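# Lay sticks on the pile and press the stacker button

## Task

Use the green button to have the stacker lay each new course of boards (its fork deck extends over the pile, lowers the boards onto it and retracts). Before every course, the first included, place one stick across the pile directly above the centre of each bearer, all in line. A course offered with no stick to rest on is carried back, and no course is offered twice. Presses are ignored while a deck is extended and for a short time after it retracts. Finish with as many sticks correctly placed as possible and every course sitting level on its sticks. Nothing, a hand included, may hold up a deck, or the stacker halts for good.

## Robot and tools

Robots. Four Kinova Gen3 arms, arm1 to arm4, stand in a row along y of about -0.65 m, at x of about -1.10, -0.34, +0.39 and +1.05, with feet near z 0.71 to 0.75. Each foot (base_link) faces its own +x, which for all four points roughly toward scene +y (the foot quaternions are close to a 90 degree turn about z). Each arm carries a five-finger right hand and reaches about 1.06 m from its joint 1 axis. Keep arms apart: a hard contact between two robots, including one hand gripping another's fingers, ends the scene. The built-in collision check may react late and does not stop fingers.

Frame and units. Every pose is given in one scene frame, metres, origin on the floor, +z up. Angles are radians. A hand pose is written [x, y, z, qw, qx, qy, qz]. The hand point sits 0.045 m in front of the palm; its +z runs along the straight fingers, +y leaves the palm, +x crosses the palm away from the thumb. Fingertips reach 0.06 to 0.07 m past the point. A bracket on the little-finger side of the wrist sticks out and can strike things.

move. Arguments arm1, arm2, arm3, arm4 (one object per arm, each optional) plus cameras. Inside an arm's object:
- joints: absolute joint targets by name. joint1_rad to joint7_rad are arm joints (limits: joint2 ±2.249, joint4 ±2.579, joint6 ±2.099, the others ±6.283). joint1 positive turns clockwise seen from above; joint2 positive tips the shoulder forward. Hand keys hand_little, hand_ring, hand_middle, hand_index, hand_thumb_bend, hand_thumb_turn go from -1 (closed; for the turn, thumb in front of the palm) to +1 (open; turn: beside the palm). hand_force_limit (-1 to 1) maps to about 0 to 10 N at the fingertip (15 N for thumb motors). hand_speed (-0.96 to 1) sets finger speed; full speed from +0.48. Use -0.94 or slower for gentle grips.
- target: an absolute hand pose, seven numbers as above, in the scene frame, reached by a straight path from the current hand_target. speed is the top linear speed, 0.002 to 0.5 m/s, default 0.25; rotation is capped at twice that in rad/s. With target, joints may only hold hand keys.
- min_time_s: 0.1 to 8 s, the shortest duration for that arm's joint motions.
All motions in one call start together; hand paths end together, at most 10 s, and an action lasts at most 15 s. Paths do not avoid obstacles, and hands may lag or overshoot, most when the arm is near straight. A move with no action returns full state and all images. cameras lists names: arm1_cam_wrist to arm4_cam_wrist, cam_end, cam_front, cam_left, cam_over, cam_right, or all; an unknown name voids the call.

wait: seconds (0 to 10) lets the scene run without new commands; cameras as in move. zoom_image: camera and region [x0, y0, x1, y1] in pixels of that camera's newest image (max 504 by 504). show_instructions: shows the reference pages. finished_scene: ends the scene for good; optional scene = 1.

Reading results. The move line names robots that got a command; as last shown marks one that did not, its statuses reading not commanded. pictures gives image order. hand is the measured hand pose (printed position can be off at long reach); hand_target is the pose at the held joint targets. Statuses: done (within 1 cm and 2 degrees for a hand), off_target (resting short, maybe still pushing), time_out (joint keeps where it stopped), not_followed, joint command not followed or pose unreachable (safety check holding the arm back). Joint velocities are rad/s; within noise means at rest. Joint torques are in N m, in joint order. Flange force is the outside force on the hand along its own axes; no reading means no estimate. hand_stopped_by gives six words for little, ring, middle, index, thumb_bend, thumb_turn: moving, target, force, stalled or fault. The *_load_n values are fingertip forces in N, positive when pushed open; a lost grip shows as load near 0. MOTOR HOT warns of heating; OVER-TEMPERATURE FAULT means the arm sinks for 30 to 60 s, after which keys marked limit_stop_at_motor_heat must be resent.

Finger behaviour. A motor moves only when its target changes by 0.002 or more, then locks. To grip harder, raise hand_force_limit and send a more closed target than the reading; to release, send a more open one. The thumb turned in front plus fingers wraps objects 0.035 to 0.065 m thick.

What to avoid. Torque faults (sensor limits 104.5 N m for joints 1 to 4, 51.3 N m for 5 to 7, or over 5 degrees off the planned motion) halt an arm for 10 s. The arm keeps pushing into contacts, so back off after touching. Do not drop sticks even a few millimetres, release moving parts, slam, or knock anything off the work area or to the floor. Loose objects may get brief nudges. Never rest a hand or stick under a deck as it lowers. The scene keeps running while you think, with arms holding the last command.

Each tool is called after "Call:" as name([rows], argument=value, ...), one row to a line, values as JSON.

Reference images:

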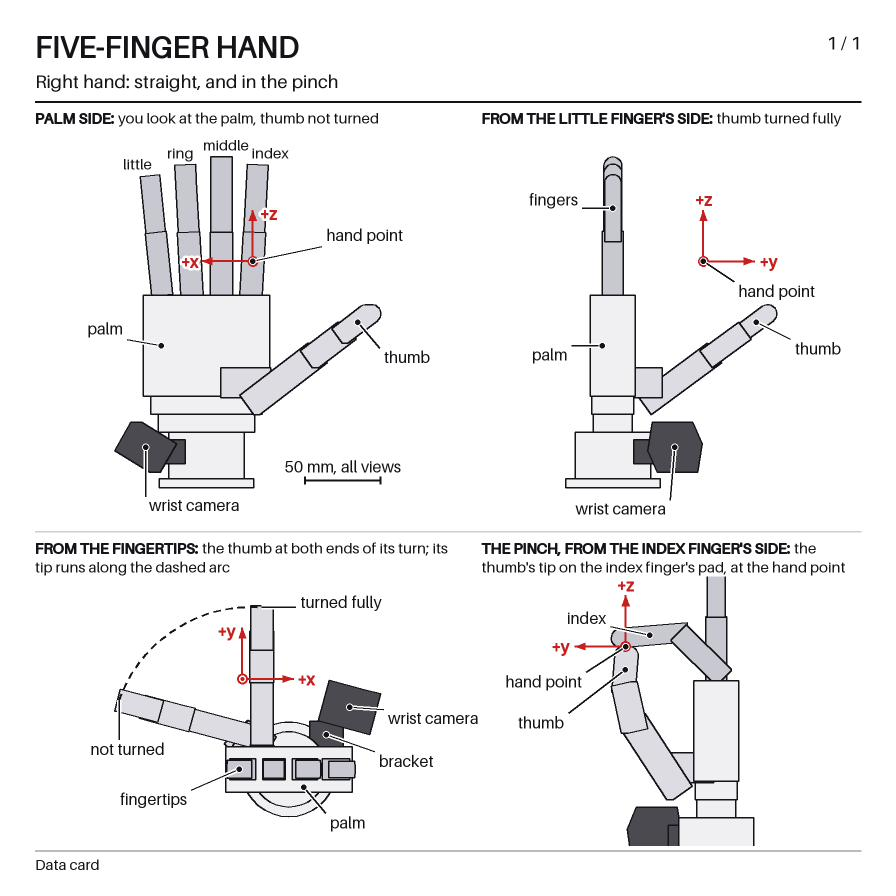

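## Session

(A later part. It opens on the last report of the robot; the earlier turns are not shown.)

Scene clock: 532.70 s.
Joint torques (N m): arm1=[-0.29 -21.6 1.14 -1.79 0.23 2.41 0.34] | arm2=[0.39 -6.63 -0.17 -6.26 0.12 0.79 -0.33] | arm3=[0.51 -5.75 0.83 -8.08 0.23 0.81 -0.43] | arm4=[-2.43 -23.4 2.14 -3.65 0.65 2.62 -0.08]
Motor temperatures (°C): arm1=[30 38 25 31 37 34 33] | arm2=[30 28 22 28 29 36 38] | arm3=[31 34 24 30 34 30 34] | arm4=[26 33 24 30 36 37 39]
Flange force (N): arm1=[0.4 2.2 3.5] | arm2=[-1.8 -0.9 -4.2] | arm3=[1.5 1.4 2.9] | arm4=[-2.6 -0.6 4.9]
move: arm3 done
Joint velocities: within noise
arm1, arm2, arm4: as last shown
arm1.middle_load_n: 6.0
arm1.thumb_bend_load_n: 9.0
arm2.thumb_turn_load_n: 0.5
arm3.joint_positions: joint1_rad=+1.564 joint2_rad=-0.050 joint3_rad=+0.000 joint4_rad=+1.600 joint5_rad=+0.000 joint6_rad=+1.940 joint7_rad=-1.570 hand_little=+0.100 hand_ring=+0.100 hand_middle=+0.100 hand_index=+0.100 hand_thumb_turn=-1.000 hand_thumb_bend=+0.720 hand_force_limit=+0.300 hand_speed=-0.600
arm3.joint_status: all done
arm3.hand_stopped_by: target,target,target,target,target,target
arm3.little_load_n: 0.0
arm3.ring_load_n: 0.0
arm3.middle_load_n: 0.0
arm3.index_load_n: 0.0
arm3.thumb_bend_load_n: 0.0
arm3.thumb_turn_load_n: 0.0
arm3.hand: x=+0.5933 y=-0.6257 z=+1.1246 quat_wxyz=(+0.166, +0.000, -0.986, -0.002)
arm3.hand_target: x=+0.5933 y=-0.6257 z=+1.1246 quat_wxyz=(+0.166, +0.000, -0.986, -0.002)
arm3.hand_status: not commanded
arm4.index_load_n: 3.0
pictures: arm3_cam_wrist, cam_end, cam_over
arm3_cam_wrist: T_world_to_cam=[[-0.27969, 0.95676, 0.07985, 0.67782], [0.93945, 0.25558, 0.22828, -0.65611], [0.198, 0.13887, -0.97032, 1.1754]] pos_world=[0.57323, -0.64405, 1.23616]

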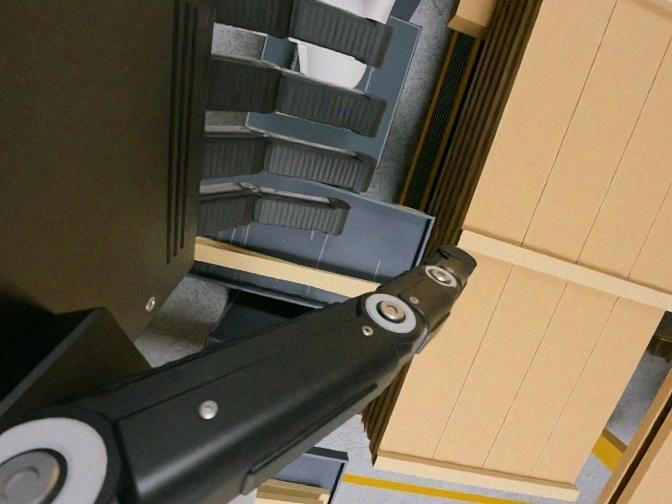

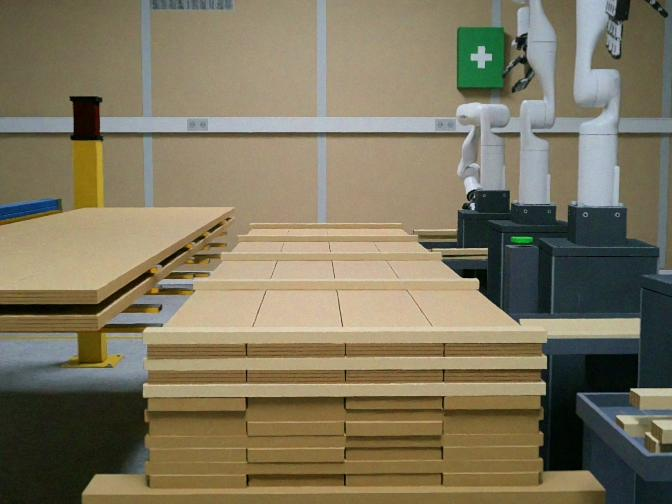

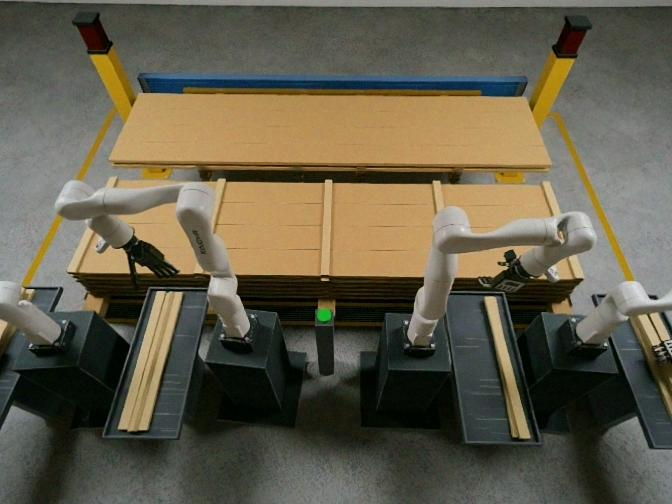

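Call:
zoom_image(camera="cam_over", region=[440, 280, 560, 450])

Call:
move(arm2={"joints": {"joint1_rad": 1.155, "joint2_rad": 0.1, "joint3_rad": 0, "joint4_rad": 1.6, "joint5_rad": 0, "joint6_rad": 1.94, "joint7_rad": -1.57}, "min_time_s": 3.5})

Call:
move(arm2={"target": [-0.0063, -0.6055, 0.80, 0, 0.9877, 0.1564, 0], "speed": 0.2})

Scaled by 2.965 from the camera's image (finer frame: 960x720).

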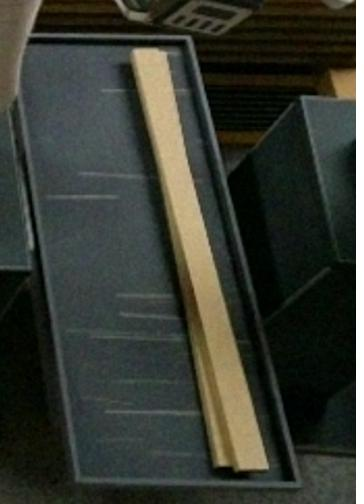

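Scene clock: 538.43 s.
Joint torques (N m): arm1=[-0.29 -21.62 1.15 -1.76 0.25 2.37 0.36] | arm2=[0.38 -9.31 -0.12 -5.89 0.15 1.14 -0.29] | arm3=[0.51 -5.74 0.85 -8.1 0.21 0.78 -0.43] | arm4=[-2.42 -23.46 2.08 -3.54 0.66 2.61 -0.12]
Motor temperatures (°C): arm1=[30 38 25 31 37 34 33] | arm2=[30 28 22 28 29 36 38] | arm3=[31 33 24 30 34 30 34] | arm4=[26 33 24 30 36 37 39]
Flange force (N): arm1=[0.5 2.5 3.3] | arm2=[-2.1 -0.4 -4.1] | arm3=[1.6 1.4 2.9] | arm4=[-2.8 0.1 4.5]
move: arm2 done
Joint velocities: within noise
arm1, arm3, arm4: as last shown
arm1.middle_load_n: 6.5
arm1.thumb_bend_load_n: 8.5
arm2.joint_positions: joint1_rad=+1.155 joint2_rad=+0.100 joint3_rad=+0.000 joint4_rad=+1.600 joint5_rad=+0.000 joint6_rad=+1.940 joint7_rad=-1.570 hand_little=+1.000 hand_ring=+1.000 hand_middle=+1.000 hand_index=+1.000 hand_thumb_turn=-1.000 hand_thumb_bend=+1.000 hand_force_limit=+0.300 hand_speed=-0.700
arm2.joint_status: all done
arm2.hand_stopped_by: target,target,target,target,target,target
arm2.little_load_n: 0.0
arm2.ring_load_n: 0.0
arm2.middle_load_n: 0.0
arm2.index_load_n: 0.0
arm2.thumb_bend_load_n: 0.0
arm2.thumb_turn_load_n: 0.0
arm2.hand: x=-0.1289 y=-0.5459 z=+1.1177 quat_wxyz=(+0.245, +0.152, -0.957, +0.038)
arm2.hand_target: x=-0.1289 y=-0.5459 z=+1.1177 quat_wxyz=(+0.245, +0.152, -0.957, +0.038)
arm2.hand_status: not commanded
pictures: none

Scene clock: 546.87 s.
Joint torques (N m): arm1=[-0.29 -21.63 1.14 -1.82 0.23 2.4 0.34] | arm2=[0.37 -13.79 -2.26 -2.79 0.17 0.03 -0.32] | arm3=[0.52 -5.72 0.89 -8.11 0.24 0.79 -0.44] | arm4=[-2.39 -23.48 2.2 -3.61 0.61 2.62 -0.11]
Motor temperatures (°C): arm1=[30 38 25 31 37 34 33] | arm2=[30 28 22 28 29 36 38] | arm3=[31 33 24 30 34 30 34] | arm4=[26 34 24 30 36 37 39]
Flange force (N): arm1=[0.4 2.2 3.5] | arm2=[4.4 -0.3 0.8] | arm3=[1.6 1.5 3.0] | arm4=[-2.7 -0.3 4.8]
move: arm2 done
Joint velocities: within noise
arm1, arm3, arm4: as last shown
arm1.thumb_bend_load_n: 9.0
arm1.thumb_turn_load_n: 0.0
arm2.joint_positions: joint1_rad=+1.533 joint2_rad=+0.594 joint3_rad=-0.616 joint4_rad=+2.124 joint5_rad=+0.614 joint6_rad=+0.600 joint7_rad=+0.892 hand_little=+1.000 hand_ring=+1.000 hand_middle=+1.000 hand_index=+1.000 hand_thumb_turn=-1.000 hand_thumb_bend=+1.000 hand_force_limit=+0.300 hand_speed=-0.700
arm2.joint_status: not commanded
arm2.hand_stopped_by: target,target,target,target,target,target
arm2.little_load_n: -0.5
arm2.ring_load_n: 0.0
arm2.middle_load_n: 0.0
arm2.index_load_n: 0.0
arm2.thumb_bend_load_n: 0.0
arm2.thumb_turn_load_n: 0.0
arm2.hand: x=-0.0063 y=-0.6055 z=+0.8000 quat_wxyz=(+0.000, +0.988, +0.156, +0.000)
arm2.hand_target: x=-0.0063 y=-0.6055 z=+0.8000 quat_wxyz=(+0.000, +0.988, +0.156, +0.000)
arm2.hand_status: done (0.000 m and 0.0 deg from the pose sent, 0.346 m and 179.9 deg at the start)
pictures: none

Call:
move(arm2={"target": [0, -0.601, 0.715, 0, 0.9877, 0.1564, 0], "speed": 0.1}, arm3={"target": [0.769, -0.719, 0.70, 0.3021, -0.6192, -0.6514, 0.3178], "speed": 0.3})

Call:
move(arm2={"target": [0, -0.601, 0.7088, 0, 0.9877, 0.1564, 0], "speed": 0.03}, cameras=["cam_over", "arm3_cam_wrist"])

Call:
move(arm2={"target": [0, -0.601, 0.720, 0, 0.9877, 0.1564, 0], "speed": 0.03}, cameras=["cam_over"])

Scene clock: 550.90 s.
Joint torques (N m): arm1=[-0.26 -21.65 1.15 -1.76 0.19 2.37 0.37] | arm2=[0.37 -14.94 -1.54 -1 0.16 -0.02 -0.32] | arm3=[0.47 -18.42 2.26 -4.27 0.55 1.83 -0.47] | arm4=[-2.39 -23.42 2.12 -3.6 0.53 2.63 -0.13]
Motor temperatures (°C): arm1=[30 38 25 31 37 34 33] | arm2=[30 28 22 28 29 36 38] | arm3=[31 33 24 30 34 30 34] | arm4=[26 34 24 30 36 37 39]
Flange force (N): arm1=[0.5 2.5 3.3] | arm2=[3.6 -0.5 -0.3] | arm3=[2.1 -4.2 2.2] | arm4=[-2.8 -0.4 4.8]
move: arm2 done; arm3 not_followed
Joint velocities: within noise
arm1: as last shown
arm1.middle_load_n: 6.0
arm1.index_load_n: 2.0
arm1.thumb_turn_load_n: 0.5
arm2.joint_positions: joint1_rad=+1.355 joint2_rad=+0.786 joint3_rad=-0.383 joint4_rad=+2.138 joint5_rad=+0.839 joint6_rad=+0.366 joint7_rad=+0.690 hand_little=+1.000 hand_ring=+1.000 hand_middle=+1.000 hand_index=+1.000 hand_thumb_turn=-1.000 hand_thumb_bend=+1.000 hand_force_limit=+0.300 hand_speed=-0.700
arm2.joint_status: not commanded
arm2.hand_stopped_by: target,target,target,target,target,target
arm2.little_load_n: 0.0
arm2.ring_load_n: 0.0
arm2.middle_load_n: 0.0
arm2.index_load_n: 0.0
arm2.thumb_bend_load_n: 0.0
arm2.thumb_turn_load_n: -0.5
arm2.hand: x=+0.0000 y=-0.6010 z=+0.7150 quat_wxyz=(+0.000, +0.988, +0.156, +0.000)
arm2.hand_target: x=+0.0000 y=-0.6010 z=+0.7150 quat_wxyz=(+0.000, +0.988, +0.156, +0.000)
arm2.hand_status: done (0.000 m and 0.0 deg from the pose sent, 0.085 m and 0.0 deg at the start)
arm3.joint_positions: joint1_rad=+1.442 joint2_rad=+0.997 joint3_rad=+0.150 joint4_rad=+1.437 joint5_rad=-0.027 joint6_rad=+1.569 joint7_rad=-2.869 hand_little=+0.100 hand_ring=+0.100 hand_middle=+0.100 hand_index=+0.100 hand_thumb_turn=-1.000 hand_thumb_bend=+0.720 hand_force_limit=+0.300 hand_speed=-0.600
arm3.joint_status: not commanded
arm3.hand_stopped_by: target,target,target,target,target,target
arm3.little_load_n: 0.0
arm3.ring_load_n: 0.0
arm3.middle_load_n: 0.0
arm3.index_load_n: 0.0
arm3.thumb_bend_load_n: 0.0
arm3.thumb_turn_load_n: 0.0
arm3.hand: x=+0.7478 y=-0.7084 z=+0.7487 quat_wxyz=(+0.292, -0.562, -0.719, +0.286)
arm3.hand_target: x=+0.7478 y=-0.7084 z=+0.7487 quat_wxyz=(+0.292, -0.562, -0.719, +0.286)
arm3.hand_status: not_followed (0.054 m and 10.8 deg from the pose sent, 0.469 m and 92.5 deg at the start)
arm4.joint_positions: joint1_rad=+1.409 joint2_rad=+1.509 joint3_rad=+0.159 joint4_rad=+1.014 joint5_rad=-0.119 joint6_rad=+1.540 joint7_rad=-3.029 hand_little=+0.000 hand_ring=+0.000 hand_middle=-0.003 hand_index=+0.000 hand_thumb_turn=-1.000 hand_thumb_bend=+0.550 hand_force_limit=+0.300 hand_speed=-0.850
arm4.joint_status: not commanded
arm4.hand_stopped_by: target,target,target,target,force,target
arm4.little_load_n: 0.0
arm4.ring_load_n: 0.0
arm4.middle_load_n: 6.5
arm4.index_load_n: 3.0
arm4.thumb_bend_load_n: 8.5
arm4.thumb_turn_load_n: 0.0
arm4.hand: x=+1.4381 y=-0.7021 z=+0.5640 quat_wxyz=(+0.301, -0.616, -0.654, +0.319)
arm4.hand_target: x=+1.4381 y=-0.7021 z=+0.5640 quat_wxyz=(+0.301, -0.616, -0.654, +0.319)
arm4.hand_status: not commanded
pictures: none
pose unreachable (arm3 arm): on one or more control steps of this call this arm could not follow its commanded pose, so it was not sent that pose on those steps. On the call's last step it was still not sent that pose. It may still have moved: this result reports where it is.
cause: moving toward the commanded pose would bring a part of the arm too close to another arm (the arm4 arm, where that arm stood when this arm was held).

Scene clock: 551.87 s.
Joint torques (N m): arm1=[-0.25 -21.65 1.11 -1.78 0.28 2.4 0.38] | arm2=[0.51 5.53 1.82 1.78 0.37 -0.83 -0.32] | arm3=[0.44 -18.4 2.29 -4.25 0.56 1.83 -0.5] | arm4=[-2.35 -23.46 2.06 -3.63 0.63 2.66 -0.07]
Motor temperatures (°C): arm1=[30 38 25 31 37 34 33] | arm2=[30 28 22 28 29 36 38] | arm3=[31 33 24 30 34 30 34] | arm4=[26 34 24 30 36 37 39]
Flange force (N): arm1=[0.6 2.4 3.4] | arm2=[1.4 -0.8 -60.4] | arm3=[2.0 -4.2 2.1] | arm4=[-2.6 -0.5 4.9]
move: arm2 done
Joint velocities: within noise
arm1, arm3, arm4: as last shown
arm1.little_load_n: -0.5
arm1.middle_load_n: 6.5
arm1.index_load_n: 1.5
arm2.joint_positions: joint1_rad=+1.340 joint2_rad=+0.800 joint3_rad=-0.362 joint4_rad=+2.139 joint5_rad=+0.855 joint6_rad=+0.347 joint7_rad=+0.674 hand_little=+1.000 hand_ring=+1.000 hand_middle=+0.999 hand_index=+1.000 hand_thumb_turn=-1.000 hand_thumb_bend=+1.000 hand_force_limit=+0.300 hand_speed=-0.700
arm2.joint_status: not commanded
arm2.hand_stopped_by: target,target,target,target,target,target
arm2.little_load_n: 0.0
arm2.ring_load_n: 0.0
arm2.middle_load_n: -7.5
arm2.index_load_n: 0.0
arm2.thumb_bend_load_n: 0.0
arm2.thumb_turn_load_n: 0.0
arm2.hand: x=+0.0000 y=-0.6010 z=+0.7088 quat_wxyz=(+0.000, +0.988, +0.156, +0.000)
arm2.hand_target: x=+0.0000 y=-0.6010 z=+0.7088 quat_wxyz=(+0.000, +0.988, +0.156, +0.000)
arm2.hand_status: done (0.000 m and 0.0 deg from the pose sent, 0.006 m and 0.0 deg at the start)
arm4.index_load_n: 2.5
pictures: arm3_cam_wrist, cam_over
arm3_cam_wrist: T_world_to_cam=[[0.54152, 0.47587, -0.69304, 0.45401], [0.71244, -0.69741, 0.0778, -1.08689], [-0.44631, -0.53588, -0.71668, 0.60539]] pos_world=[0.79868, -0.64964, 0.83309]

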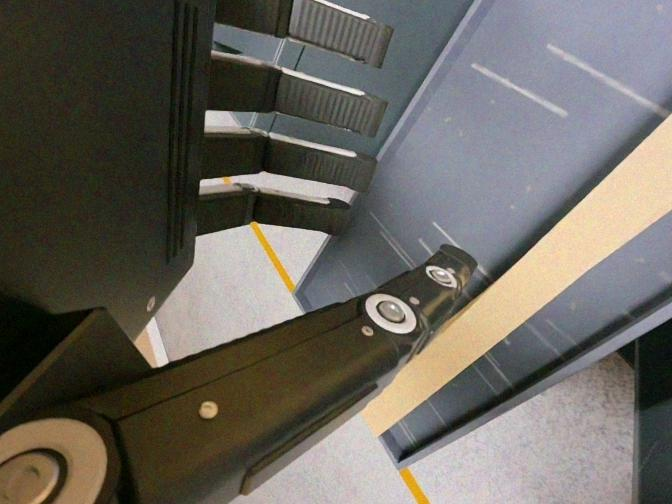

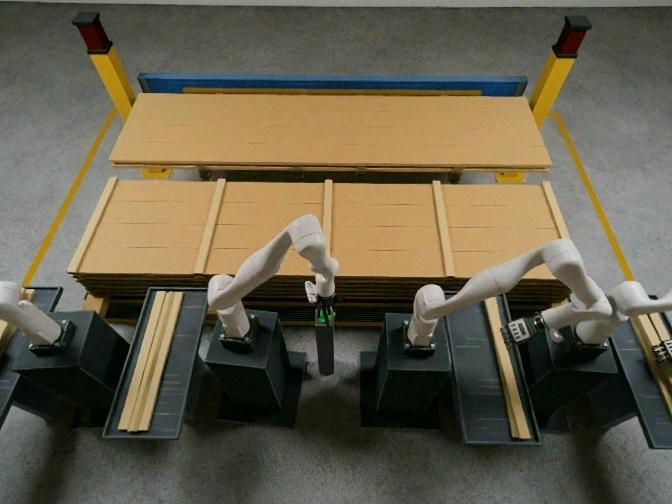

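Scene clock: 552.83 s.
Joint torques (N m): arm1=[-0.27 -21.63 1.1 -1.8 0.24 2.4 0.35] | arm2=[0.37 -15.57 -1.81 -1.17 0.16 -0.02 -0.3] | arm3=[0.49 -18.41 2.27 -4.27 0.58 1.85 -0.46] | arm4=[-2.35 -23.35 2.1 -3.57 0.65 2.7 -0.09]
Motor temperatures (°C): arm1=[30 38 25 31 37 34 33] | arm2=[30 28 22 28 29 36 38] | arm3=[31 33 24 30 34 30 34] | arm4=[26 34 24 30 36 37 39]
Flange force (N): arm1=[0.4 2.3 3.4] | arm2=[3.7 -0.5 1.9] | arm3=[2.2 -4.3 2.3] | arm4=[-2.6 -0.5 4.9]
move: arm2 done
Joint velocities: within noise
arm1.joint_positions: joint1_rad=-1.676 joint2_rad=+1.339 joint3_rad=+0.104 joint4_rad=+1.385 joint5_rad=-0.150 joint6_rad=+1.339 joint7_rad=-3.103 hand_little=+0.000 hand_ring=+0.000 hand_middle=+0.001 hand_index=+0.000 hand_thumb_turn=-1.000 hand_thumb_bend=+0.598 hand_force_limit=+0.300 hand_speed=-0.850
arm1.joint_status: not commanded
arm1.hand_stopped_by: target,target,target,target,force,target
arm1.little_load_n: 0.0
arm1.ring_load_n: 0.0
arm1.middle_load_n: 6.5
arm1.index_load_n: 2.0
arm1.thumb_bend_load_n: 9.0
arm1.thumb_turn_load_n: 0.5
arm1.hand: x=-1.4243 y=-0.6680 z=+0.5600 quat_wxyz=(-0.316, +0.648, -0.622, +0.304)
arm1.hand_target: x=-1.4243 y=-0.6680 z=+0.5600 quat_wxyz=(-0.316, +0.648, -0.622, +0.304)
arm1.hand_status: not commanded
arm2.joint_positions: joint1_rad=+1.366 joint2_rad=+0.775 joint3_rad=-0.399 joint4_rad=+2.138 joint5_rad=+0.826 joint6_rad=+0.382 joint7_rad=+0.702 hand_little=+1.000 hand_ring=+1.000 hand_middle=+1.000 hand_index=+1.000 hand_thumb_turn=-1.000 hand_thumb_bend=+1.000 hand_force_limit=+0.300 hand_speed=-0.700
arm2.joint_status: not commanded
arm2.hand_stopped_by: target,target,target,target,target,target
arm2.little_load_n: 0.0
arm2.ring_load_n: 0.0
arm2.middle_load_n: 0.0
arm2.index_load_n: 0.0
arm2.thumb_bend_load_n: 0.0
arm2.thumb_turn_load_n: 0.0
arm2.hand: x=+0.0000 y=-0.6010 z=+0.7200 quat_wxyz=(+0.000, +0.988, +0.156, +0.000)
arm2.hand_target: x=+0.0000 y=-0.6010 z=+0.7200 quat_wxyz=(+0.000, +0.988, +0.156, +0.000)
arm2.hand_status: done (0.000 m and 0.0 deg from the pose sent, 0.011 m and 0.0 deg at the start)
arm3, arm4: as last shown
arm4.index_load_n: 3.0

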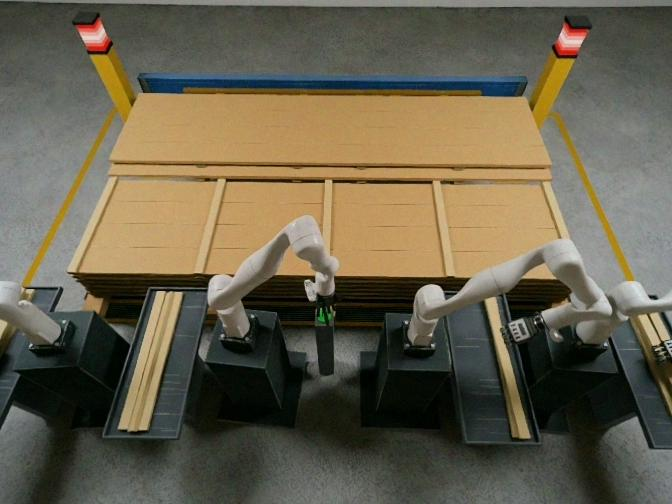

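Call:
move(arm2={"target": [0, -0.601, 0.90, 0, 0.9877, 0.1564, 0], "speed": 0.15})

Call:
move(arm2={"joints": {"joint1_rad": -1.672, "joint2_rad": -0.05, "joint3_rad": 0, "joint4_rad": 1.6, "joint5_rad": 0, "joint6_rad": 1.94, "joint7_rad": -1.57, "hand_little": 0.1, "hand_ring": 0.1, "hand_middle": 0.1, "hand_index": 0.1, "hand_thumb_bend": 0.72, "hand_speed": -0.6}, "min_time_s": 3.5}, cameras=["cam_over", "arm2_cam_wrist"])

Scene clock: 555.10 s.
Joint torques (N m): arm1=[-0.22 -21.62 1.11 -1.77 0.22 2.42 0.38] | arm2=[0.38 -12.01 -2.16 -4.83 0.16 -0.02 -0.26] | arm3=[0.5 -18.43 2.23 -4.26 0.54 1.84 -0.49] | arm4=[-2.39 -23.34 2.09 -3.51 0.62 2.63 -0.12]
Motor temperatures (°C): arm1=[30 38 25 31 37 34 33] | arm2=[30 28 22 28 29 36 38] | arm3=[31 33 24 30 34 30 34] | arm4=[26 34 24 30 36 37 39]
Flange force (N): arm1=[0.5 2.3 3.5] | arm2=[4.7 -0.4 -0.7] | arm3=[2.1 -4.2 2.2] | arm4=[-2.7 -0.2 4.5]
move: arm2 done
Joint velocities: within noise
arm1, arm3, arm4: as last shown
arm1.index_load_n: 1.5
arm1.thumb_bend_load_n: 8.5
arm2.joint_positions: joint1_rad=+1.659 joint2_rad=+0.406 joint3_rad=-0.765 joint4_rad=+1.982 joint5_rad=+0.364 joint6_rad=+0.889 joint7_rad=+1.118 hand_little=+1.000 hand_ring=+1.000 hand_middle=+1.000 hand_index=+1.000 hand_thumb_turn=-1.000 hand_thumb_bend=+1.000 hand_force_limit=+0.300 hand_speed=-0.700
arm2.joint_status: not commanded
arm2.hand_stopped_by: target,target,target,target,target,target
arm2.little_load_n: 0.0
arm2.ring_load_n: -0.5
arm2.middle_load_n: 0.0
arm2.index_load_n: 0.0
arm2.thumb_bend_load_n: 0.0
arm2.thumb_turn_load_n: 0.0
arm2.hand: x=+0.0000 y=-0.6010 z=+0.9000 quat_wxyz=(+0.000, +0.988, +0.156, +0.000)
arm2.hand_target: x=+0.0000 y=-0.6010 z=+0.9000 quat_wxyz=(+0.000, +0.988, +0.156, +0.000)
arm2.hand_status: done (0.000 m and 0.0 deg from the pose sent, 0.180 m and 0.0 deg at the start)
arm3.thumb_turn_load_n: 0.5
arm4.index_load_n: 2.5
pictures: none

Scene clock: 559.33 s.
Joint torques (N m): arm1=[-0.23 -21.63 1.1 -1.77 0.23 2.38 0.38] | arm2=[0.43 -6.65 -0.17 -6.3 0.12 0.78 -0.31] | arm3=[0.5 -18.45 2.25 -4.24 0.56 1.8 -0.46] | arm4=[-2.39 -23.37 2.1 -3.59 0.57 2.65 -0.08]
Motor temperatures (°C): arm1=[30 38 25 31 37 34 33] | arm2=[30 28 22 28 29 36 38] | arm3=[31 33 24 30 34 30 34] | arm4=[26 34 24 30 36 37 39]
Flange force (N): arm1=[0.5 2.4 3.3] | arm2=[-1.8 -0.8 -4.1] | arm3=[2.1 -4.1 2.0] | arm4=[-2.7 -0.5 4.8]
move: arm2 done
Joint velocities: within noise
arm1, arm3, arm4: as last shown
arm2.joint_positions: joint1_rad=-1.672 joint2_rad=-0.050 joint3_rad=+0.000 joint4_rad=+1.600 joint5_rad=+0.000 joint6_rad=+1.940 joint7_rad=-1.570 hand_little=+0.100 hand_ring=+0.100 hand_middle=+0.100 hand_index=+0.100 hand_thumb_turn=-1.000 hand_thumb_bend=+0.720 hand_force_limit=+0.300 hand_speed=-0.600
arm2.joint_status: all done
arm2.hand_stopped_by: target,target,target,target,target,target
arm2.little_load_n: 0.5
arm2.ring_load_n: 0.5
arm2.middle_load_n: -0.5
arm2.index_load_n: 0.0
arm2.thumb_bend_load_n: 0.0
arm2.thumb_turn_load_n: 0.0
arm2.hand: x=-0.5457 y=-0.6850 z=+1.1522 quat_wxyz=(+0.000, +0.985, +0.000, +0.171)
arm2.hand_target: x=-0.5457 y=-0.6851 z=+1.1522 quat_wxyz=(+0.000, +0.985, +0.000, +0.171)
arm2.hand_status: not commanded
arm3.thumb_turn_load_n: 0.0
arm4.index_load_n: 3.0
arm4.thumb_bend_load_n: 9.0
pictures: arm2_cam_wrist, cam_over
arm2_cam_wrist: T_world_to_cam=[[0.22208, -0.96877, 0.11032, -0.67032], [-0.96524, -0.20245, 0.16529, -0.85031], [-0.1378, -0.1432, -0.98006, 1.0691]] pos_world=[-0.52457, -0.66844, 1.26227]

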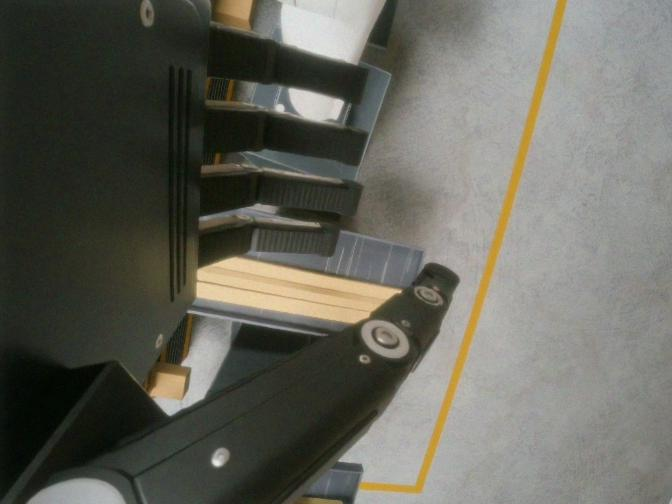

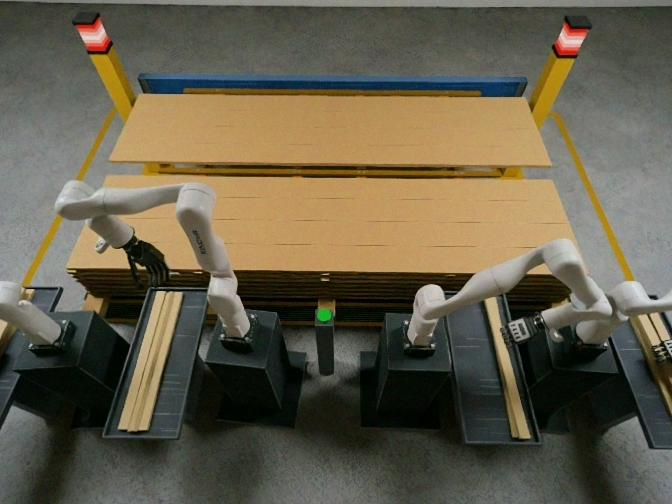

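Call:
zoom_image(camera="cam_over", region=[100, 280, 210, 445])

Call:
zoom_image(camera="arm2_cam_wrist", region=[180, 200, 460, 340])

Scaled by 3.055 from the camera's image (finer frame: 960x720).

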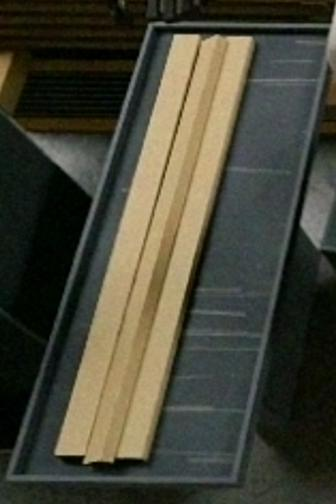

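Scaled by 1.800 from the camera's image (finer frame: 960x720).

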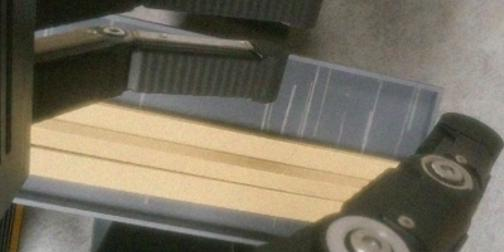

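Call:
wait(seconds=4, cameras=["cam_over"])

Scene clock: 567.47 s.
Joint torques (N m): arm1=[-0.26 -21.65 1.11 -1.76 0.26 2.37 0.37] | arm2=[0.42 -6.66 -0.19 -6.3 0.13 0.78 -0.31] | arm3=[0.51 -18.42 2.25 -4.24 0.53 1.81 -0.47] | arm4=[-2.33 -23.41 2.13 -3.48 0.61 2.65 -0.06]
Motor temperatures (°C): arm1=[30 38 25 31 37 34 33] | arm2=[30 28 22 28 29 36 38] | arm3=[31 33 24 30 34 30 34] | arm4=[26 34 24 30 36 37 39]
Flange force (N): arm1=[0.5 2.5 3.3] | arm2=[-1.8 -0.9 -4.1] | arm3=[2.1 -4.2 2.1] | arm4=[-2.6 0.2 4.4]
Joint velocities: within noise
arm1.joint_positions: joint1_rad=-1.676 joint2_rad=+1.339 joint3_rad=+0.104 joint4_rad=+1.385 joint5_rad=-0.150 joint6_rad=+1.339 joint7_rad=-3.103 hand_little=+0.000 hand_ring=+0.000 hand_middle=+0.001 hand_index=+0.000 hand_thumb_turn=-1.000 hand_thumb_bend=+0.598 hand_force_limit=+0.300 hand_speed=-0.850
arm1.joint_status: not commanded
arm1.hand_stopped_by: target,target,target,target,force,target
arm1.little_load_n: 0.0
arm1.ring_load_n: 0.0
arm1.middle_load_n: 6.5
arm1.index_load_n: 2.0
arm1.thumb_bend_load_n: 9.0
arm1.thumb_turn_load_n: 0.0
arm1.hand: x=-1.4243 y=-0.6680 z=+0.5600 quat_wxyz=(-0.316, +0.648, -0.622, +0.304)
arm1.hand_target: x=-1.4243 y=-0.6680 z=+0.5600 quat_wxyz=(-0.316, +0.648, -0.622, +0.304)
arm1.hand_status: not commanded
arm2.joint_positions: joint1_rad=-1.672 joint2_rad=-0.050 joint3_rad=+0.000 joint4_rad=+1.600 joint5_rad=+0.000 joint6_rad=+1.940 joint7_rad=-1.570 hand_little=+0.100 hand_ring=+0.100 hand_middle=+0.100 hand_index=+0.100 hand_thumb_turn=-1.000 hand_thumb_bend=+0.720 hand_force_limit=+0.300 hand_speed=-0.600
arm2.joint_status: all done
arm2.hand_stopped_by: target,target,target,target,target,target
arm2.little_load_n: 0.0
arm2.ring_load_n: 0.0
arm2.middle_load_n: 0.0
arm2.index_load_n: 0.0
arm2.thumb_bend_load_n: 0.0
arm2.thumb_turn_load_n: 0.0
arm2.hand: x=-0.5457 y=-0.6851 z=+1.1522 quat_wxyz=(+0.000, +0.985, +0.000, +0.171)
arm2.hand_target: x=-0.5457 y=-0.6851 z=+1.1522 quat_wxyz=(+0.000, +0.985, +0.000, +0.171)
arm2.hand_status: not commanded
arm3.joint_positions: joint1_rad=+1.442 joint2_rad=+0.997 joint3_rad=+0.150 joint4_rad=+1.437 joint5_rad=-0.027 joint6_rad=+1.569 joint7_rad=-2.869 hand_little=+0.100 hand_ring=+0.100 hand_middle=+0.100 hand_index=+0.100 hand_thumb_turn=-1.000 hand_thumb_bend=+0.720 hand_force_limit=+0.300 hand_speed=-0.600
arm3.joint_status: not commanded
arm3.hand_stopped_by: target,target,target,target,target,target
arm3.little_load_n: 0.0
arm3.ring_load_n: 0.0
arm3.middle_load_n: 0.0
arm3.index_load_n: 0.0
arm3.thumb_bend_load_n: 0.0
arm3.thumb_turn_load_n: 0.0
arm3.hand: x=+0.7478 y=-0.7084 z=+0.7487 quat_wxyz=(+0.292, -0.562, -0.719, +0.286)
arm3.hand_target: x=+0.7478 y=-0.7084 z=+0.7487 quat_wxyz=(+0.292, -0.562, -0.719, +0.286)
arm3.hand_status: not commanded
arm4.joint_positions: joint1_rad=+1.409 joint2_rad=+1.509 joint3_rad=+0.159 joint4_rad=+1.014 joint5_rad=-0.119 joint6_rad=+1.540 joint7_rad=-3.029 hand_little=+0.000 hand_ring=+0.000 hand_middle=-0.003 hand_index=+0.000 hand_thumb_turn=-1.000 hand_thumb_bend=+0.550 hand_force_limit=+0.300 hand_speed=-0.850
arm4.joint_status: not commanded
arm4.hand_stopped_by: target,target,target,target,force,target
arm4.little_load_n: 0.0
arm4.ring_load_n: 0.0
arm4.middle_load_n: 6.5
arm4.index_load_n: 3.0
arm4.thumb_bend_load_n: 9.0
arm4.thumb_turn_load_n: 0.0
arm4.hand: x=+1.4381 y=-0.7021 z=+0.5640 quat_wxyz=(+0.301, -0.616, -0.654, +0.319)
arm4.hand_target: x=+1.4381 y=-0.7021 z=+0.5640 quat_wxyz=(+0.301, -0.616, -0.654, +0.319)
arm4.hand_status: not commanded
wait: 4.00 s; at rest from the start

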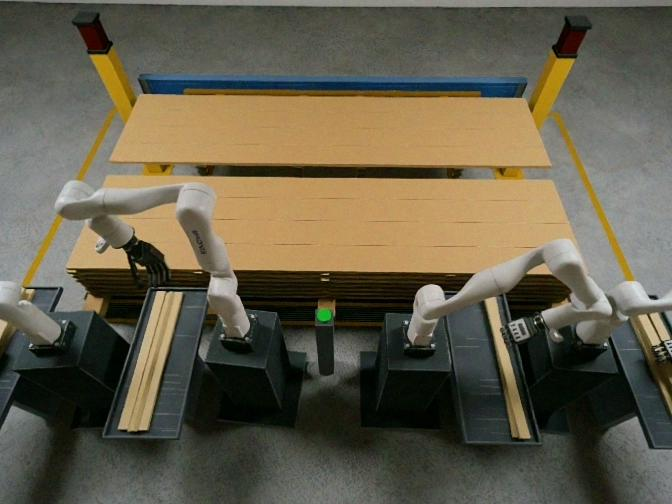

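Call:
move(arm1={"target": [-1.4243, -0.668, 0.82, 0.3163, -0.6484, 0.6223, -0.3036], "speed": 0.2}, arm4={"target": [1.4381, -0.7021, 0.82, 0.3007, -0.6164, -0.6541, 0.3191], "speed": 0.2})

Call:
move(arm1={"target": [-1.18, -0.28, 0.84, 0, 0, 0.8988, -0.4384], "speed": 0.25}, arm4={"target": [1.12, -0.28, 0.84, 0, 0, 0.8988, -0.4384], "speed": 0.25})

Call:
move(arm1={"target": [-0.7506, -0.0373, 0.72, 0.3130, -0.6416, 0.6294, -0.3070], "speed": 0.25}, arm3={"target": [0.769, -0.719, 0.70, 0.3021, -0.6192, -0.6514, 0.3178], "speed": 0.2}, arm4={"target": [1.2070, 0.0165, 0.70, 0.3130, -0.6416, 0.6294, -0.3070], "speed": 0.25}, cameras=["cam_over", "arm3_cam_wrist", "cam_end"])

Scene clock: 570.07 s.
Joint torques (N m): arm1=[-0.21 -19.61 1.09 -4.53 0.22 2.4 0.33] | arm2=[0.46 -6.65 -0.18 -6.28 0.13 0.79 -0.29] | arm3=[0.48 -18.41 2.21 -4.21 0.56 1.83 -0.49] | arm4=[-2.42 -22.2 2.17 -5.44 0.66 2.62 -0.08]
Motor temperatures (°C): arm1=[30 38 25 31 37 34 33] | arm2=[30 28 22 28 29 36 38] | arm3=[31 33 24 30 34 30 34] | arm4=[26 34 24 30 36 37 39]
Flange force (N): arm1=[0.7 3.3 2.8] | arm2=[-1.8 -0.7 -4.1] | arm3=[2.0 -4.1 2.0] | arm4=[-3.0 1.8 5.0]
move: arm1 done; arm4 done
Joint velocities: within noise
arm1.joint_positions: joint1_rad=-1.704 joint2_rad=+0.829 joint3_rad=+0.143 joint4_rad=+1.497 joint5_rad=-0.114 joint6_rad=+1.736 joint7_rad=-3.125 hand_little=+0.000 hand_ring=+0.000 hand_middle=+0.001 hand_index=+0.000 hand_thumb_turn=-1.000 hand_thumb_bend=+0.598 hand_force_limit=+0.300 hand_speed=-0.850
arm1.joint_status: not commanded
arm1.hand_stopped_by: target,target,target,target,force,target
arm1.little_load_n: 0.0
arm1.ring_load_n: 0.0
arm1.middle_load_n: 6.5
arm1.index_load_n: 1.5
arm1.thumb_bend_load_n: 9.0
arm1.thumb_turn_load_n: 0.0
arm1.hand: x=-1.4243 y=-0.6680 z=+0.8200 quat_wxyz=(-0.316, +0.648, -0.622, +0.304)
arm1.hand_target: x=-1.4243 y=-0.6680 z=+0.8200 quat_wxyz=(-0.316, +0.648, -0.622, +0.304)
arm1.hand_status: done (0.000 m and 0.0 deg from the pose sent, 0.260 m and 0.0 deg at the start)
arm2, arm3: as last shown
arm2.middle_load_n: 0.5
arm3.thumb_bend_load_n: -0.5
arm4.joint_positions: joint1_rad=+1.382 joint2_rad=+1.022 joint3_rad=+0.199 joint4_rad=+1.219 joint5_rad=-0.074 joint6_rad=+1.823 joint7_rad=-3.001 hand_little=+0.000 hand_ring=+0.000 hand_middle=-0.003 hand_index=+0.000 hand_thumb_turn=-1.000 hand_thumb_bend=+0.550 hand_force_limit=+0.300 hand_speed=-0.850
arm4.joint_status: not commanded
arm4.hand_stopped_by: target,target,target,target,force,target
arm4.little_load_n: 0.0
arm4.ring_load_n: 0.0
arm4.middle_load_n: 6.5
arm4.index_load_n: 3.0
arm4.thumb_bend_load_n: 8.5
arm4.thumb_turn_load_n: 0.0
arm4.hand: x=+1.4381 y=-0.7021 z=+0.8200 quat_wxyz=(+0.301, -0.616, -0.654, +0.319)
arm4.hand_target: x=+1.4381 y=-0.7021 z=+0.8200 quat_wxyz=(+0.301, -0.616, -0.654, +0.319)
arm4.hand_status: done (0.000 m and 0.0 deg from the pose sent, 0.256 m and 0.0 deg at the start)
pictures: none

Scene clock: 573.97 s.
Joint torques (N m): arm1=[-0.15 -22.2 3.39 -5.13 0.48 2.35 0.36] | arm2=[0.45 -6.66 -0.18 -6.3 0.14 0.78 -0.31] | arm3=[0.5 -18.41 2.27 -4.26 0.56 1.82 -0.48] | arm4=[-2.31 -21.43 -0.57 -5.51 0.08 2.68 -0.09]
Motor temperatures (°C): arm1=[30 38 25 31 37 34 33] | arm2=[30 28 22 28 29 36 38] | arm3=[31 34 24 30 34 30 34] | arm4=[26 34 24 30 36 37 39]
Flange force (N): arm1=[0.9 3.6 2.1] | arm2=[-1.8 -0.8 -4.1] | arm3=[2.1 -4.2 2.1] | arm4=[-2.7 -0.3 6.9]
move: arm1 done; arm4 done
Joint velocities: within noise
arm1.joint_positions: joint1_rad=-0.412 joint2_rad=+1.001 joint3_rad=+0.594 joint4_rad=+1.161 joint5_rad=-0.443 joint6_rad=+2.024 joint7_rad=-3.024 hand_little=+0.000 hand_ring=+0.000 hand_middle=+0.001 hand_index=+0.000 hand_thumb_turn=-1.000 hand_thumb_bend=+0.598 hand_force_limit=+0.300 hand_speed=-0.850
arm1.joint_status: not commanded
arm1.hand_stopped_by: target,target,target,target,force,target
arm1.little_load_n: 0.0
arm1.ring_load_n: 0.0
arm1.middle_load_n: 6.5
arm1.index_load_n: 2.0
arm1.thumb_bend_load_n: 8.5
arm1.thumb_turn_load_n: 0.5
arm1.hand: x=-1.1800 y=-0.2800 z=+0.8400 quat_wxyz=(+0.000, +0.000, -0.899, +0.438)
arm1.hand_target: x=-1.1800 y=-0.2800 z=+0.8400 quat_wxyz=(+0.000, +0.000, -0.899, +0.438)
arm1.hand_status: done (0.000 m and 0.0 deg from the pose sent, 0.459 m and 92.4 deg at the start)
arm2, arm3: as last shown
arm3.thumb_bend_load_n: 0.0
arm4.joint_positions: joint1_rad=+0.102 joint2_rad=+0.955 joint3_rad=-0.267 joint4_rad=+1.284 joint5_rad=+0.144 joint6_rad=+1.836 joint7_rad=-3.266 hand_little=+0.000 hand_ring=+0.000 hand_middle=-0.003 hand_index=+0.000 hand_thumb_turn=-1.000 hand_thumb_bend=+0.550 hand_force_limit=+0.300 hand_speed=-0.850
arm4.joint_status: not commanded
arm4.hand_stopped_by: target,target,target,target,force,target
arm4.little_load_n: 0.0
arm4.ring_load_n: 0.0
arm4.middle_load_n: 6.5
arm4.index_load_n: 3.0
arm4.thumb_bend_load_n: 9.0
arm4.thumb_turn_load_n: 0.0
arm4.hand: x=+1.1200 y=-0.2800 z=+0.8400 quat_wxyz=(+0.000, +0.000, -0.899, +0.438)
arm4.hand_target: x=+1.1200 y=-0.2800 z=+0.8400 quat_wxyz=(+0.000, +0.000, -0.899, +0.438)
arm4.hand_status: done (0.000 m and 0.0 deg from the pose sent, 0.529 m and 86.6 deg at the start)
pictures: none

Scene clock: 577.80 s.
Joint torques (N m): arm1=[-0.16 -24.97 6.98 -6.27 1.61 0.53 0.37] | arm2=[0.43 -6.68 -0.17 -6.26 0.12 0.79 -0.3] | arm3=[0.47 -19.13 2.34 -4.2 0.57 1.88 -0.49] | arm4=[-2.19 -26.43 1.57 -7.3 2.07 1.71 -0.05]
Motor temperatures (°C): arm1=[30 38 25 31 37 34 33] | arm2=[30 28 22 28 29 36 38] | arm3=[31 34 24 30 34 30 34] | arm4=[26 34 24 30 36 37 39]
Flange force (N): arm1=[0.2 4.1 2.9] | arm2=[-1.9 -0.8 -4.2] | arm3=[1.8 -4.5 2.4] | arm4=[4.7 -0.2 4.3]
move: arm1 done; arm3 not_followed; arm4 done
Joint velocities: within noise
arm1.joint_positions: joint1_rad=-0.010 joint2_rad=+1.180 joint3_rad=+0.577 joint4_rad=+1.215 joint5_rad=+0.567 joint6_rad=+0.738 joint7_rad=-1.850 hand_little=+0.000 hand_ring=+0.000 hand_middle=+0.001 hand_index=+0.000 hand_thumb_turn=-1.000 hand_thumb_bend=+0.598 hand_force_limit=+0.300 hand_speed=-0.850
arm1.joint_status: not commanded
arm1.hand_stopped_by: target,target,target,target,force,target
arm1.little_load_n: 0.0
arm1.ring_load_n: 0.0
arm1.middle_load_n: 6.5
arm1.index_load_n: 2.0
arm1.thumb_bend_load_n: 9.0
arm1.thumb_turn_load_n: 0.5
arm1.hand: x=-0.7506 y=-0.0373 z=+0.7200 quat_wxyz=(-0.313, +0.642, -0.629, +0.307)
arm1.hand_target: x=-0.7506 y=-0.0373 z=+0.7200 quat_wxyz=(-0.313, +0.642, -0.629, +0.307)
arm1.hand_status: done (0.000 m and 0.0 deg from the pose sent, 0.508 m and 91.1 deg at the start)
arm2: as last shown
arm2.middle_load_n: 0.0
arm3.joint_positions: joint1_rad=+1.446 joint2_rad=+1.071 joint3_rad=+0.166 joint4_rad=+1.363 joint5_rad=-0.051 joint6_rad=+1.599 joint7_rad=-2.920 hand_little=+0.100 hand_ring=+0.100 hand_middle=+0.100 hand_index=+0.100 hand_thumb_turn=-1.000 hand_thumb_bend=+0.720 hand_force_limit=+0.300 hand_speed=-0.600
arm3.joint_status: not commanded
arm3.hand_stopped_by: target,target,target,target,target,target
arm3.little_load_n: 0.0
arm3.ring_load_n: 0.0
arm3.middle_load_n: 0.0
arm3.index_load_n: 0.0
arm3.thumb_bend_load_n: 0.0
arm3.thumb_turn_load_n: 0.0
arm3.hand: x=+0.7562 y=-0.7126 z=+0.7295 quat_wxyz=(+0.296, -0.585, -0.693, +0.299)
arm3.hand_target: x=+0.7562 y=-0.7126 z=+0.7295 quat_wxyz=(+0.296, -0.585, -0.693, +0.299)
arm3.hand_status: not_followed (0.033 m and 6.5 deg from the pose sent, 0.054 m and 10.8 deg at the start)
arm4.joint_positions: joint1_rad=-0.094 joint2_rad=+1.275 joint3_rad=-0.230 joint4_rad=+1.038 joint5_rad=+1.187 joint6_rad=+1.323 joint7_rad=-2.292 hand_little=+0.000 hand_ring=+0.000 hand_middle=-0.003 hand_index=+0.000 hand_thumb_turn=-1.000 hand_thumb_bend=+0.550 hand_force_limit=+0.300 hand_speed=-0.850
arm4.joint_status: not commanded
arm4.hand_stopped_by: target,target,target,target,force,target
arm4.little_load_n: 0.0
arm4.ring_load_n: 0.0
arm4.middle_load_n: 6.5
arm4.index_load_n: 3.0
arm4.thumb_bend_load_n: 9.0
arm4.thumb_turn_load_n: 0.0
arm4.hand: x=+1.2070 y=+0.0165 z=+0.7000 quat_wxyz=(-0.313, +0.642, -0.629, +0.307)
arm4.hand_target: x=+1.2070 y=+0.0165 z=+0.7000 quat_wxyz=(-0.313, +0.642, -0.629, +0.307)
arm4.hand_status: done (0.000 m and 0.0 deg from the pose sent, 0.339 m and 91.1 deg at the start)
pictures: arm3_cam_wrist, cam_end, cam_over
pose unreachable (arm3 arm): on one or more control steps of this call this arm could not follow its commanded pose, so it was not sent that pose on those steps. On the call's last step it was still not sent that pose. It may still have moved: this result reports where it is.
cause: moving toward the commanded pose would bring a part of the arm too close to another arm (the arm4 arm, along the way the arms are being sent, or toward where that arm still pushes).
arm3_cam_wrist: T_world_to_cam=[[0.55148, 0.41465, -0.72384, 0.4095], [0.6731, -0.73374, 0.09251, -1.10119], [-0.49275, -0.53823, -0.68374, 0.60252]] pos_world=[0.81228, -0.6535, 0.81025]

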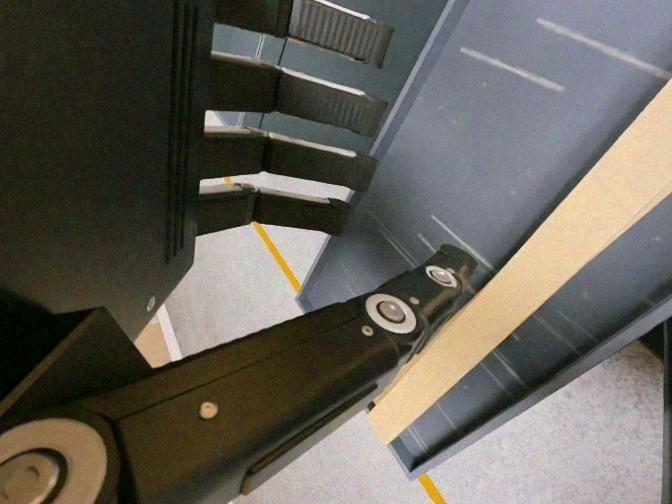

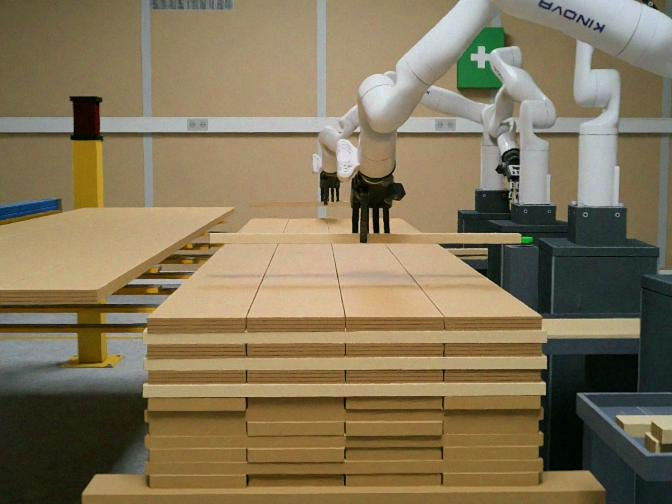

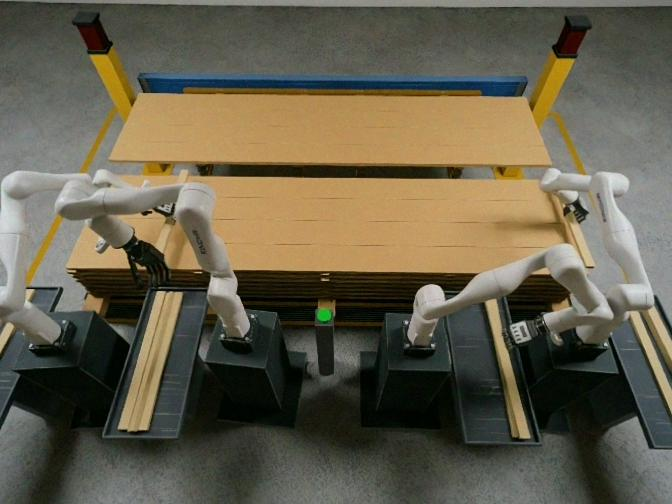

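Call:
move(arm1={"target": [-0.7506, -0.0373, 0.652, 0.3130, -0.6416, 0.6294, -0.3070], "speed": 0.08}, arm3={"target": [0.769, -0.719, 0.70, 0.3021, -0.6192, -0.6514, 0.3178], "speed": 0.1}, arm4={"target": [1.2070, 0.0165, 0.653, 0.3130, -0.6416, 0.6294, -0.3070], "speed": 0.06}, cameras=["cam_over", "arm3_cam_wrist"])

Call:
zoom_image(camera="cam_over", region=[520, 170, 610, 290])

Call:
zoom_image(camera="arm3_cam_wrist", region=[340, 320, 520, 480])

Call:
zoom_image(camera="arm3_cam_wrist", region=[510, 60, 672, 200])

Scene clock: 579.47 s.
Joint torques (N m): arm1=[-0.09 -25.31 7.26 -5.44 1.46 0.78 0.35] | arm2=[0.39 -6.69 -0.16 -6.3 0.12 0.78 -0.31] | arm3=[0.48 -19.11 2.38 -4.19 0.56 1.87 -0.49] | arm4=[-2.26 -26.69 1.81 -7.11 2.06 1.85 -0.14]
Motor temperatures (°C): arm1=[30 38 26 31 37 34 33] | arm2=[30 28 22 28 29 36 38] | arm3=[31 34 24 30 34 30 34] | arm4=[26 34 24 30 36 37 39]
Flange force (N): arm1=[1.0 4.1 2.7] | arm2=[-1.9 -0.8 -4.1] | arm3=[1.8 -4.5 2.3] | arm4=[4.5 -0.5 4.2]
move: arm1 done; arm3 not_followed; arm4 done
Joint velocities: within noise
arm1.joint_positions: joint1_rad=-0.009 joint2_rad=+1.309 joint3_rad=+0.583 joint4_rad=+1.182 joint5_rad=+0.564 joint6_rad=+0.684 joint7_rad=-1.936 hand_little=+0.000 hand_ring=+0.000 hand_middle=+0.001 hand_index=+0.000 hand_thumb_turn=-1.000 hand_thumb_bend=+0.598 hand_force_limit=+0.300 hand_speed=-0.850
arm1.joint_status: not commanded
arm1.hand_stopped_by: target,target,target,target,force,target
arm1.little_load_n: -0.5
arm1.ring_load_n: 0.0
arm1.middle_load_n: 6.5
arm1.index_load_n: 1.5
arm1.thumb_bend_load_n: 9.0
arm1.thumb_turn_load_n: 0.0
arm1.hand: x=-0.7506 y=-0.0373 z=+0.6520 quat_wxyz=(-0.313, +0.642, -0.629, +0.307)
arm1.hand_target: x=-0.7506 y=-0.0373 z=+0.6520 quat_wxyz=(-0.313, +0.642, -0.629, +0.307)
arm1.hand_status: done (0.000 m and 0.0 deg from the pose sent, 0.068 m and 0.0 deg at the start)
arm2: as last shown
arm2.ring_load_n: 0.5
arm3.joint_positions: joint1_rad=+1.446 joint2_rad=+1.071 joint3_rad=+0.166 joint4_rad=+1.362 joint5_rad=-0.051 joint6_rad=+1.599 joint7_rad=-2.921 hand_little=+0.100 hand_ring=+0.100 hand_middle=+0.100 hand_index=+0.100 hand_thumb_turn=-1.000 hand_thumb_bend=+0.720 hand_force_limit=+0.300 hand_speed=-0.600
arm3.joint_status: not commanded
arm3.hand_stopped_by: target,target,target,target,target,target
arm3.little_load_n: 0.0
arm3.ring_load_n: 0.0
arm3.middle_load_n: 0.0
arm3.index_load_n: 0.0
arm3.thumb_bend_load_n: 0.0
arm3.thumb_turn_load_n: 0.0
arm3.hand: x=+0.7564 y=-0.7126 z=+0.7293 quat_wxyz=(+0.296, -0.585, -0.693, +0.299)
arm3.hand_target: x=+0.7564 y=-0.7126 z=+0.7293 quat_wxyz=(+0.296, -0.585, -0.693, +0.299)
arm3.hand_status: not_followed (0.033 m and 6.5 deg from the pose sent, 0.033 m and 6.6 deg at the start)
arm4.joint_positions: joint1_rad=-0.101 joint2_rad=+1.364 joint3_rad=-0.220 joint4_rad=+0.993 joint5_rad=+1.204 joint6_rad=+1.294 joint7_rad=-2.328 hand_little=+0.000 hand_ring=+0.000 hand_middle=-0.003 hand_index=+0.000 hand_thumb_turn=-1.000 hand_thumb_bend=+0.550 hand_force_limit=+0.300 hand_speed=-0.850
arm4.joint_status: not commanded
arm4.hand_stopped_by: target,target,target,target,force,target
arm4.little_load_n: 0.0
arm4.ring_load_n: 0.0
arm4.middle_load_n: 6.5
arm4.index_load_n: 2.5
arm4.thumb_bend_load_n: 8.5
arm4.thumb_turn_load_n: 0.0
arm4.hand: x=+1.2070 y=+0.0165 z=+0.6530 quat_wxyz=(-0.313, +0.642, -0.629, +0.307)
arm4.hand_target: x=+1.2070 y=+0.0165 z=+0.6530 quat_wxyz=(-0.313, +0.642, -0.629, +0.307)
arm4.hand_status: done (0.000 m and 0.0 deg from the pose sent, 0.047 m and 0.0 deg at the start)
pictures: arm3_cam_wrist, cam_over
pose unreachable (arm3 arm): on one or more control steps of this call this arm could not follow its commanded pose, so it was not sent that pose on those steps. On the call's last step it was still not sent that pose. It may still have moved: this result reports where it is.
cause: moving toward the commanded pose would bring a part of the arm too close to another arm (the arm4 arm, along the way the arms are being sent, or toward where that arm still pushes).
arm3_cam_wrist: T_world_to_cam=[[0.5518, 0.41411, -0.7239, 0.40862], [0.67278, -0.73398, 0.09296, -1.10164], [-0.49283, -0.53832, -0.68362, 0.60244]] pos_world=[0.81258, -0.65349, 0.81005]

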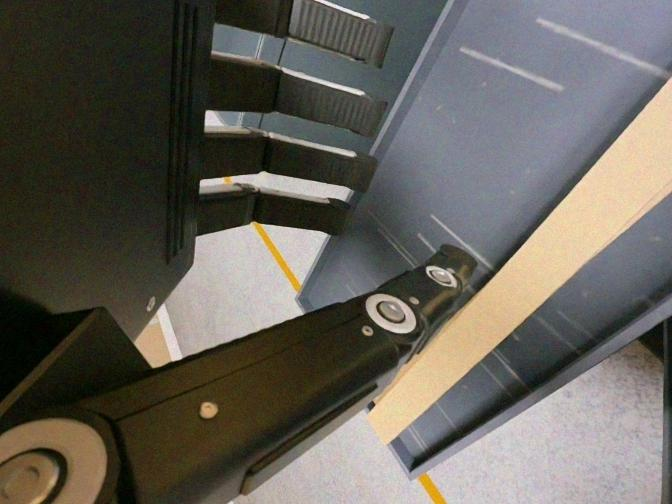

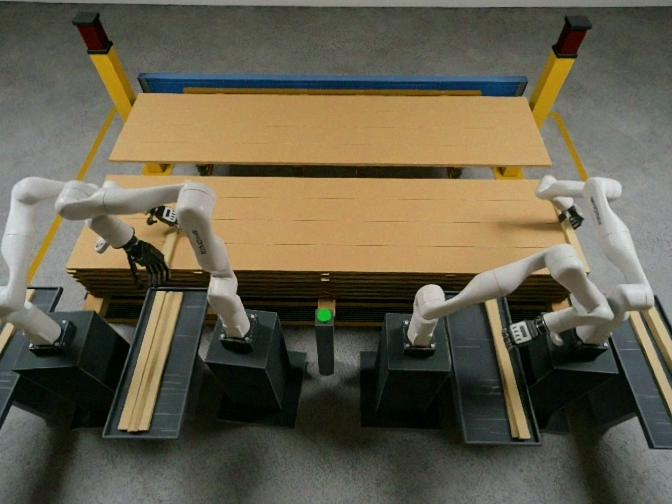

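Scaled by 4.200 from the camera's image (finer frame: 960x720).

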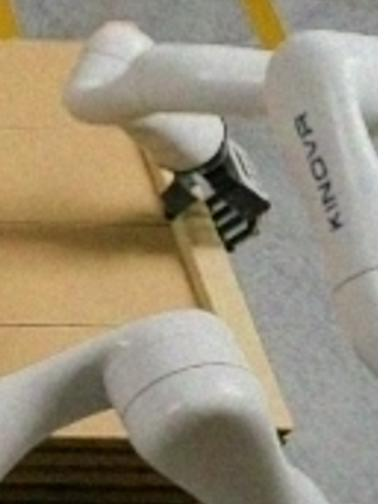

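Scaled by 2.800 from the camera's image (finer frame: 960x720).

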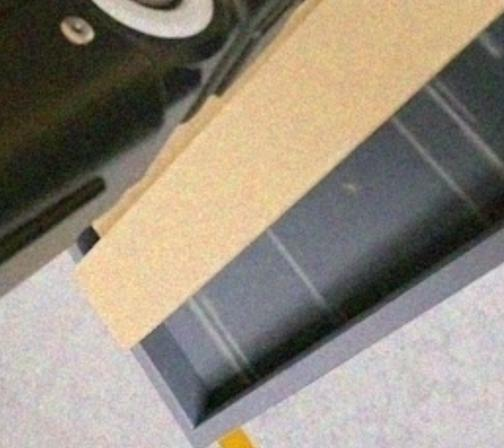

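Scaled by 3.111 from the camera's image (finer frame: 960x720).

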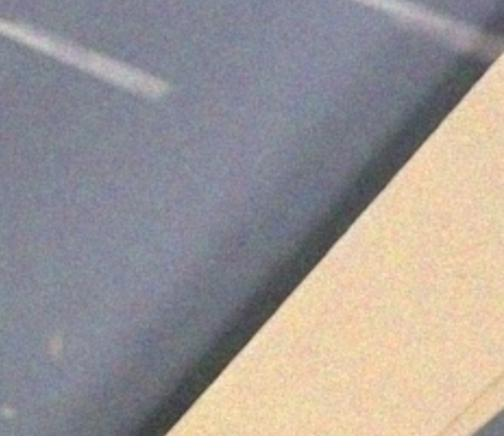

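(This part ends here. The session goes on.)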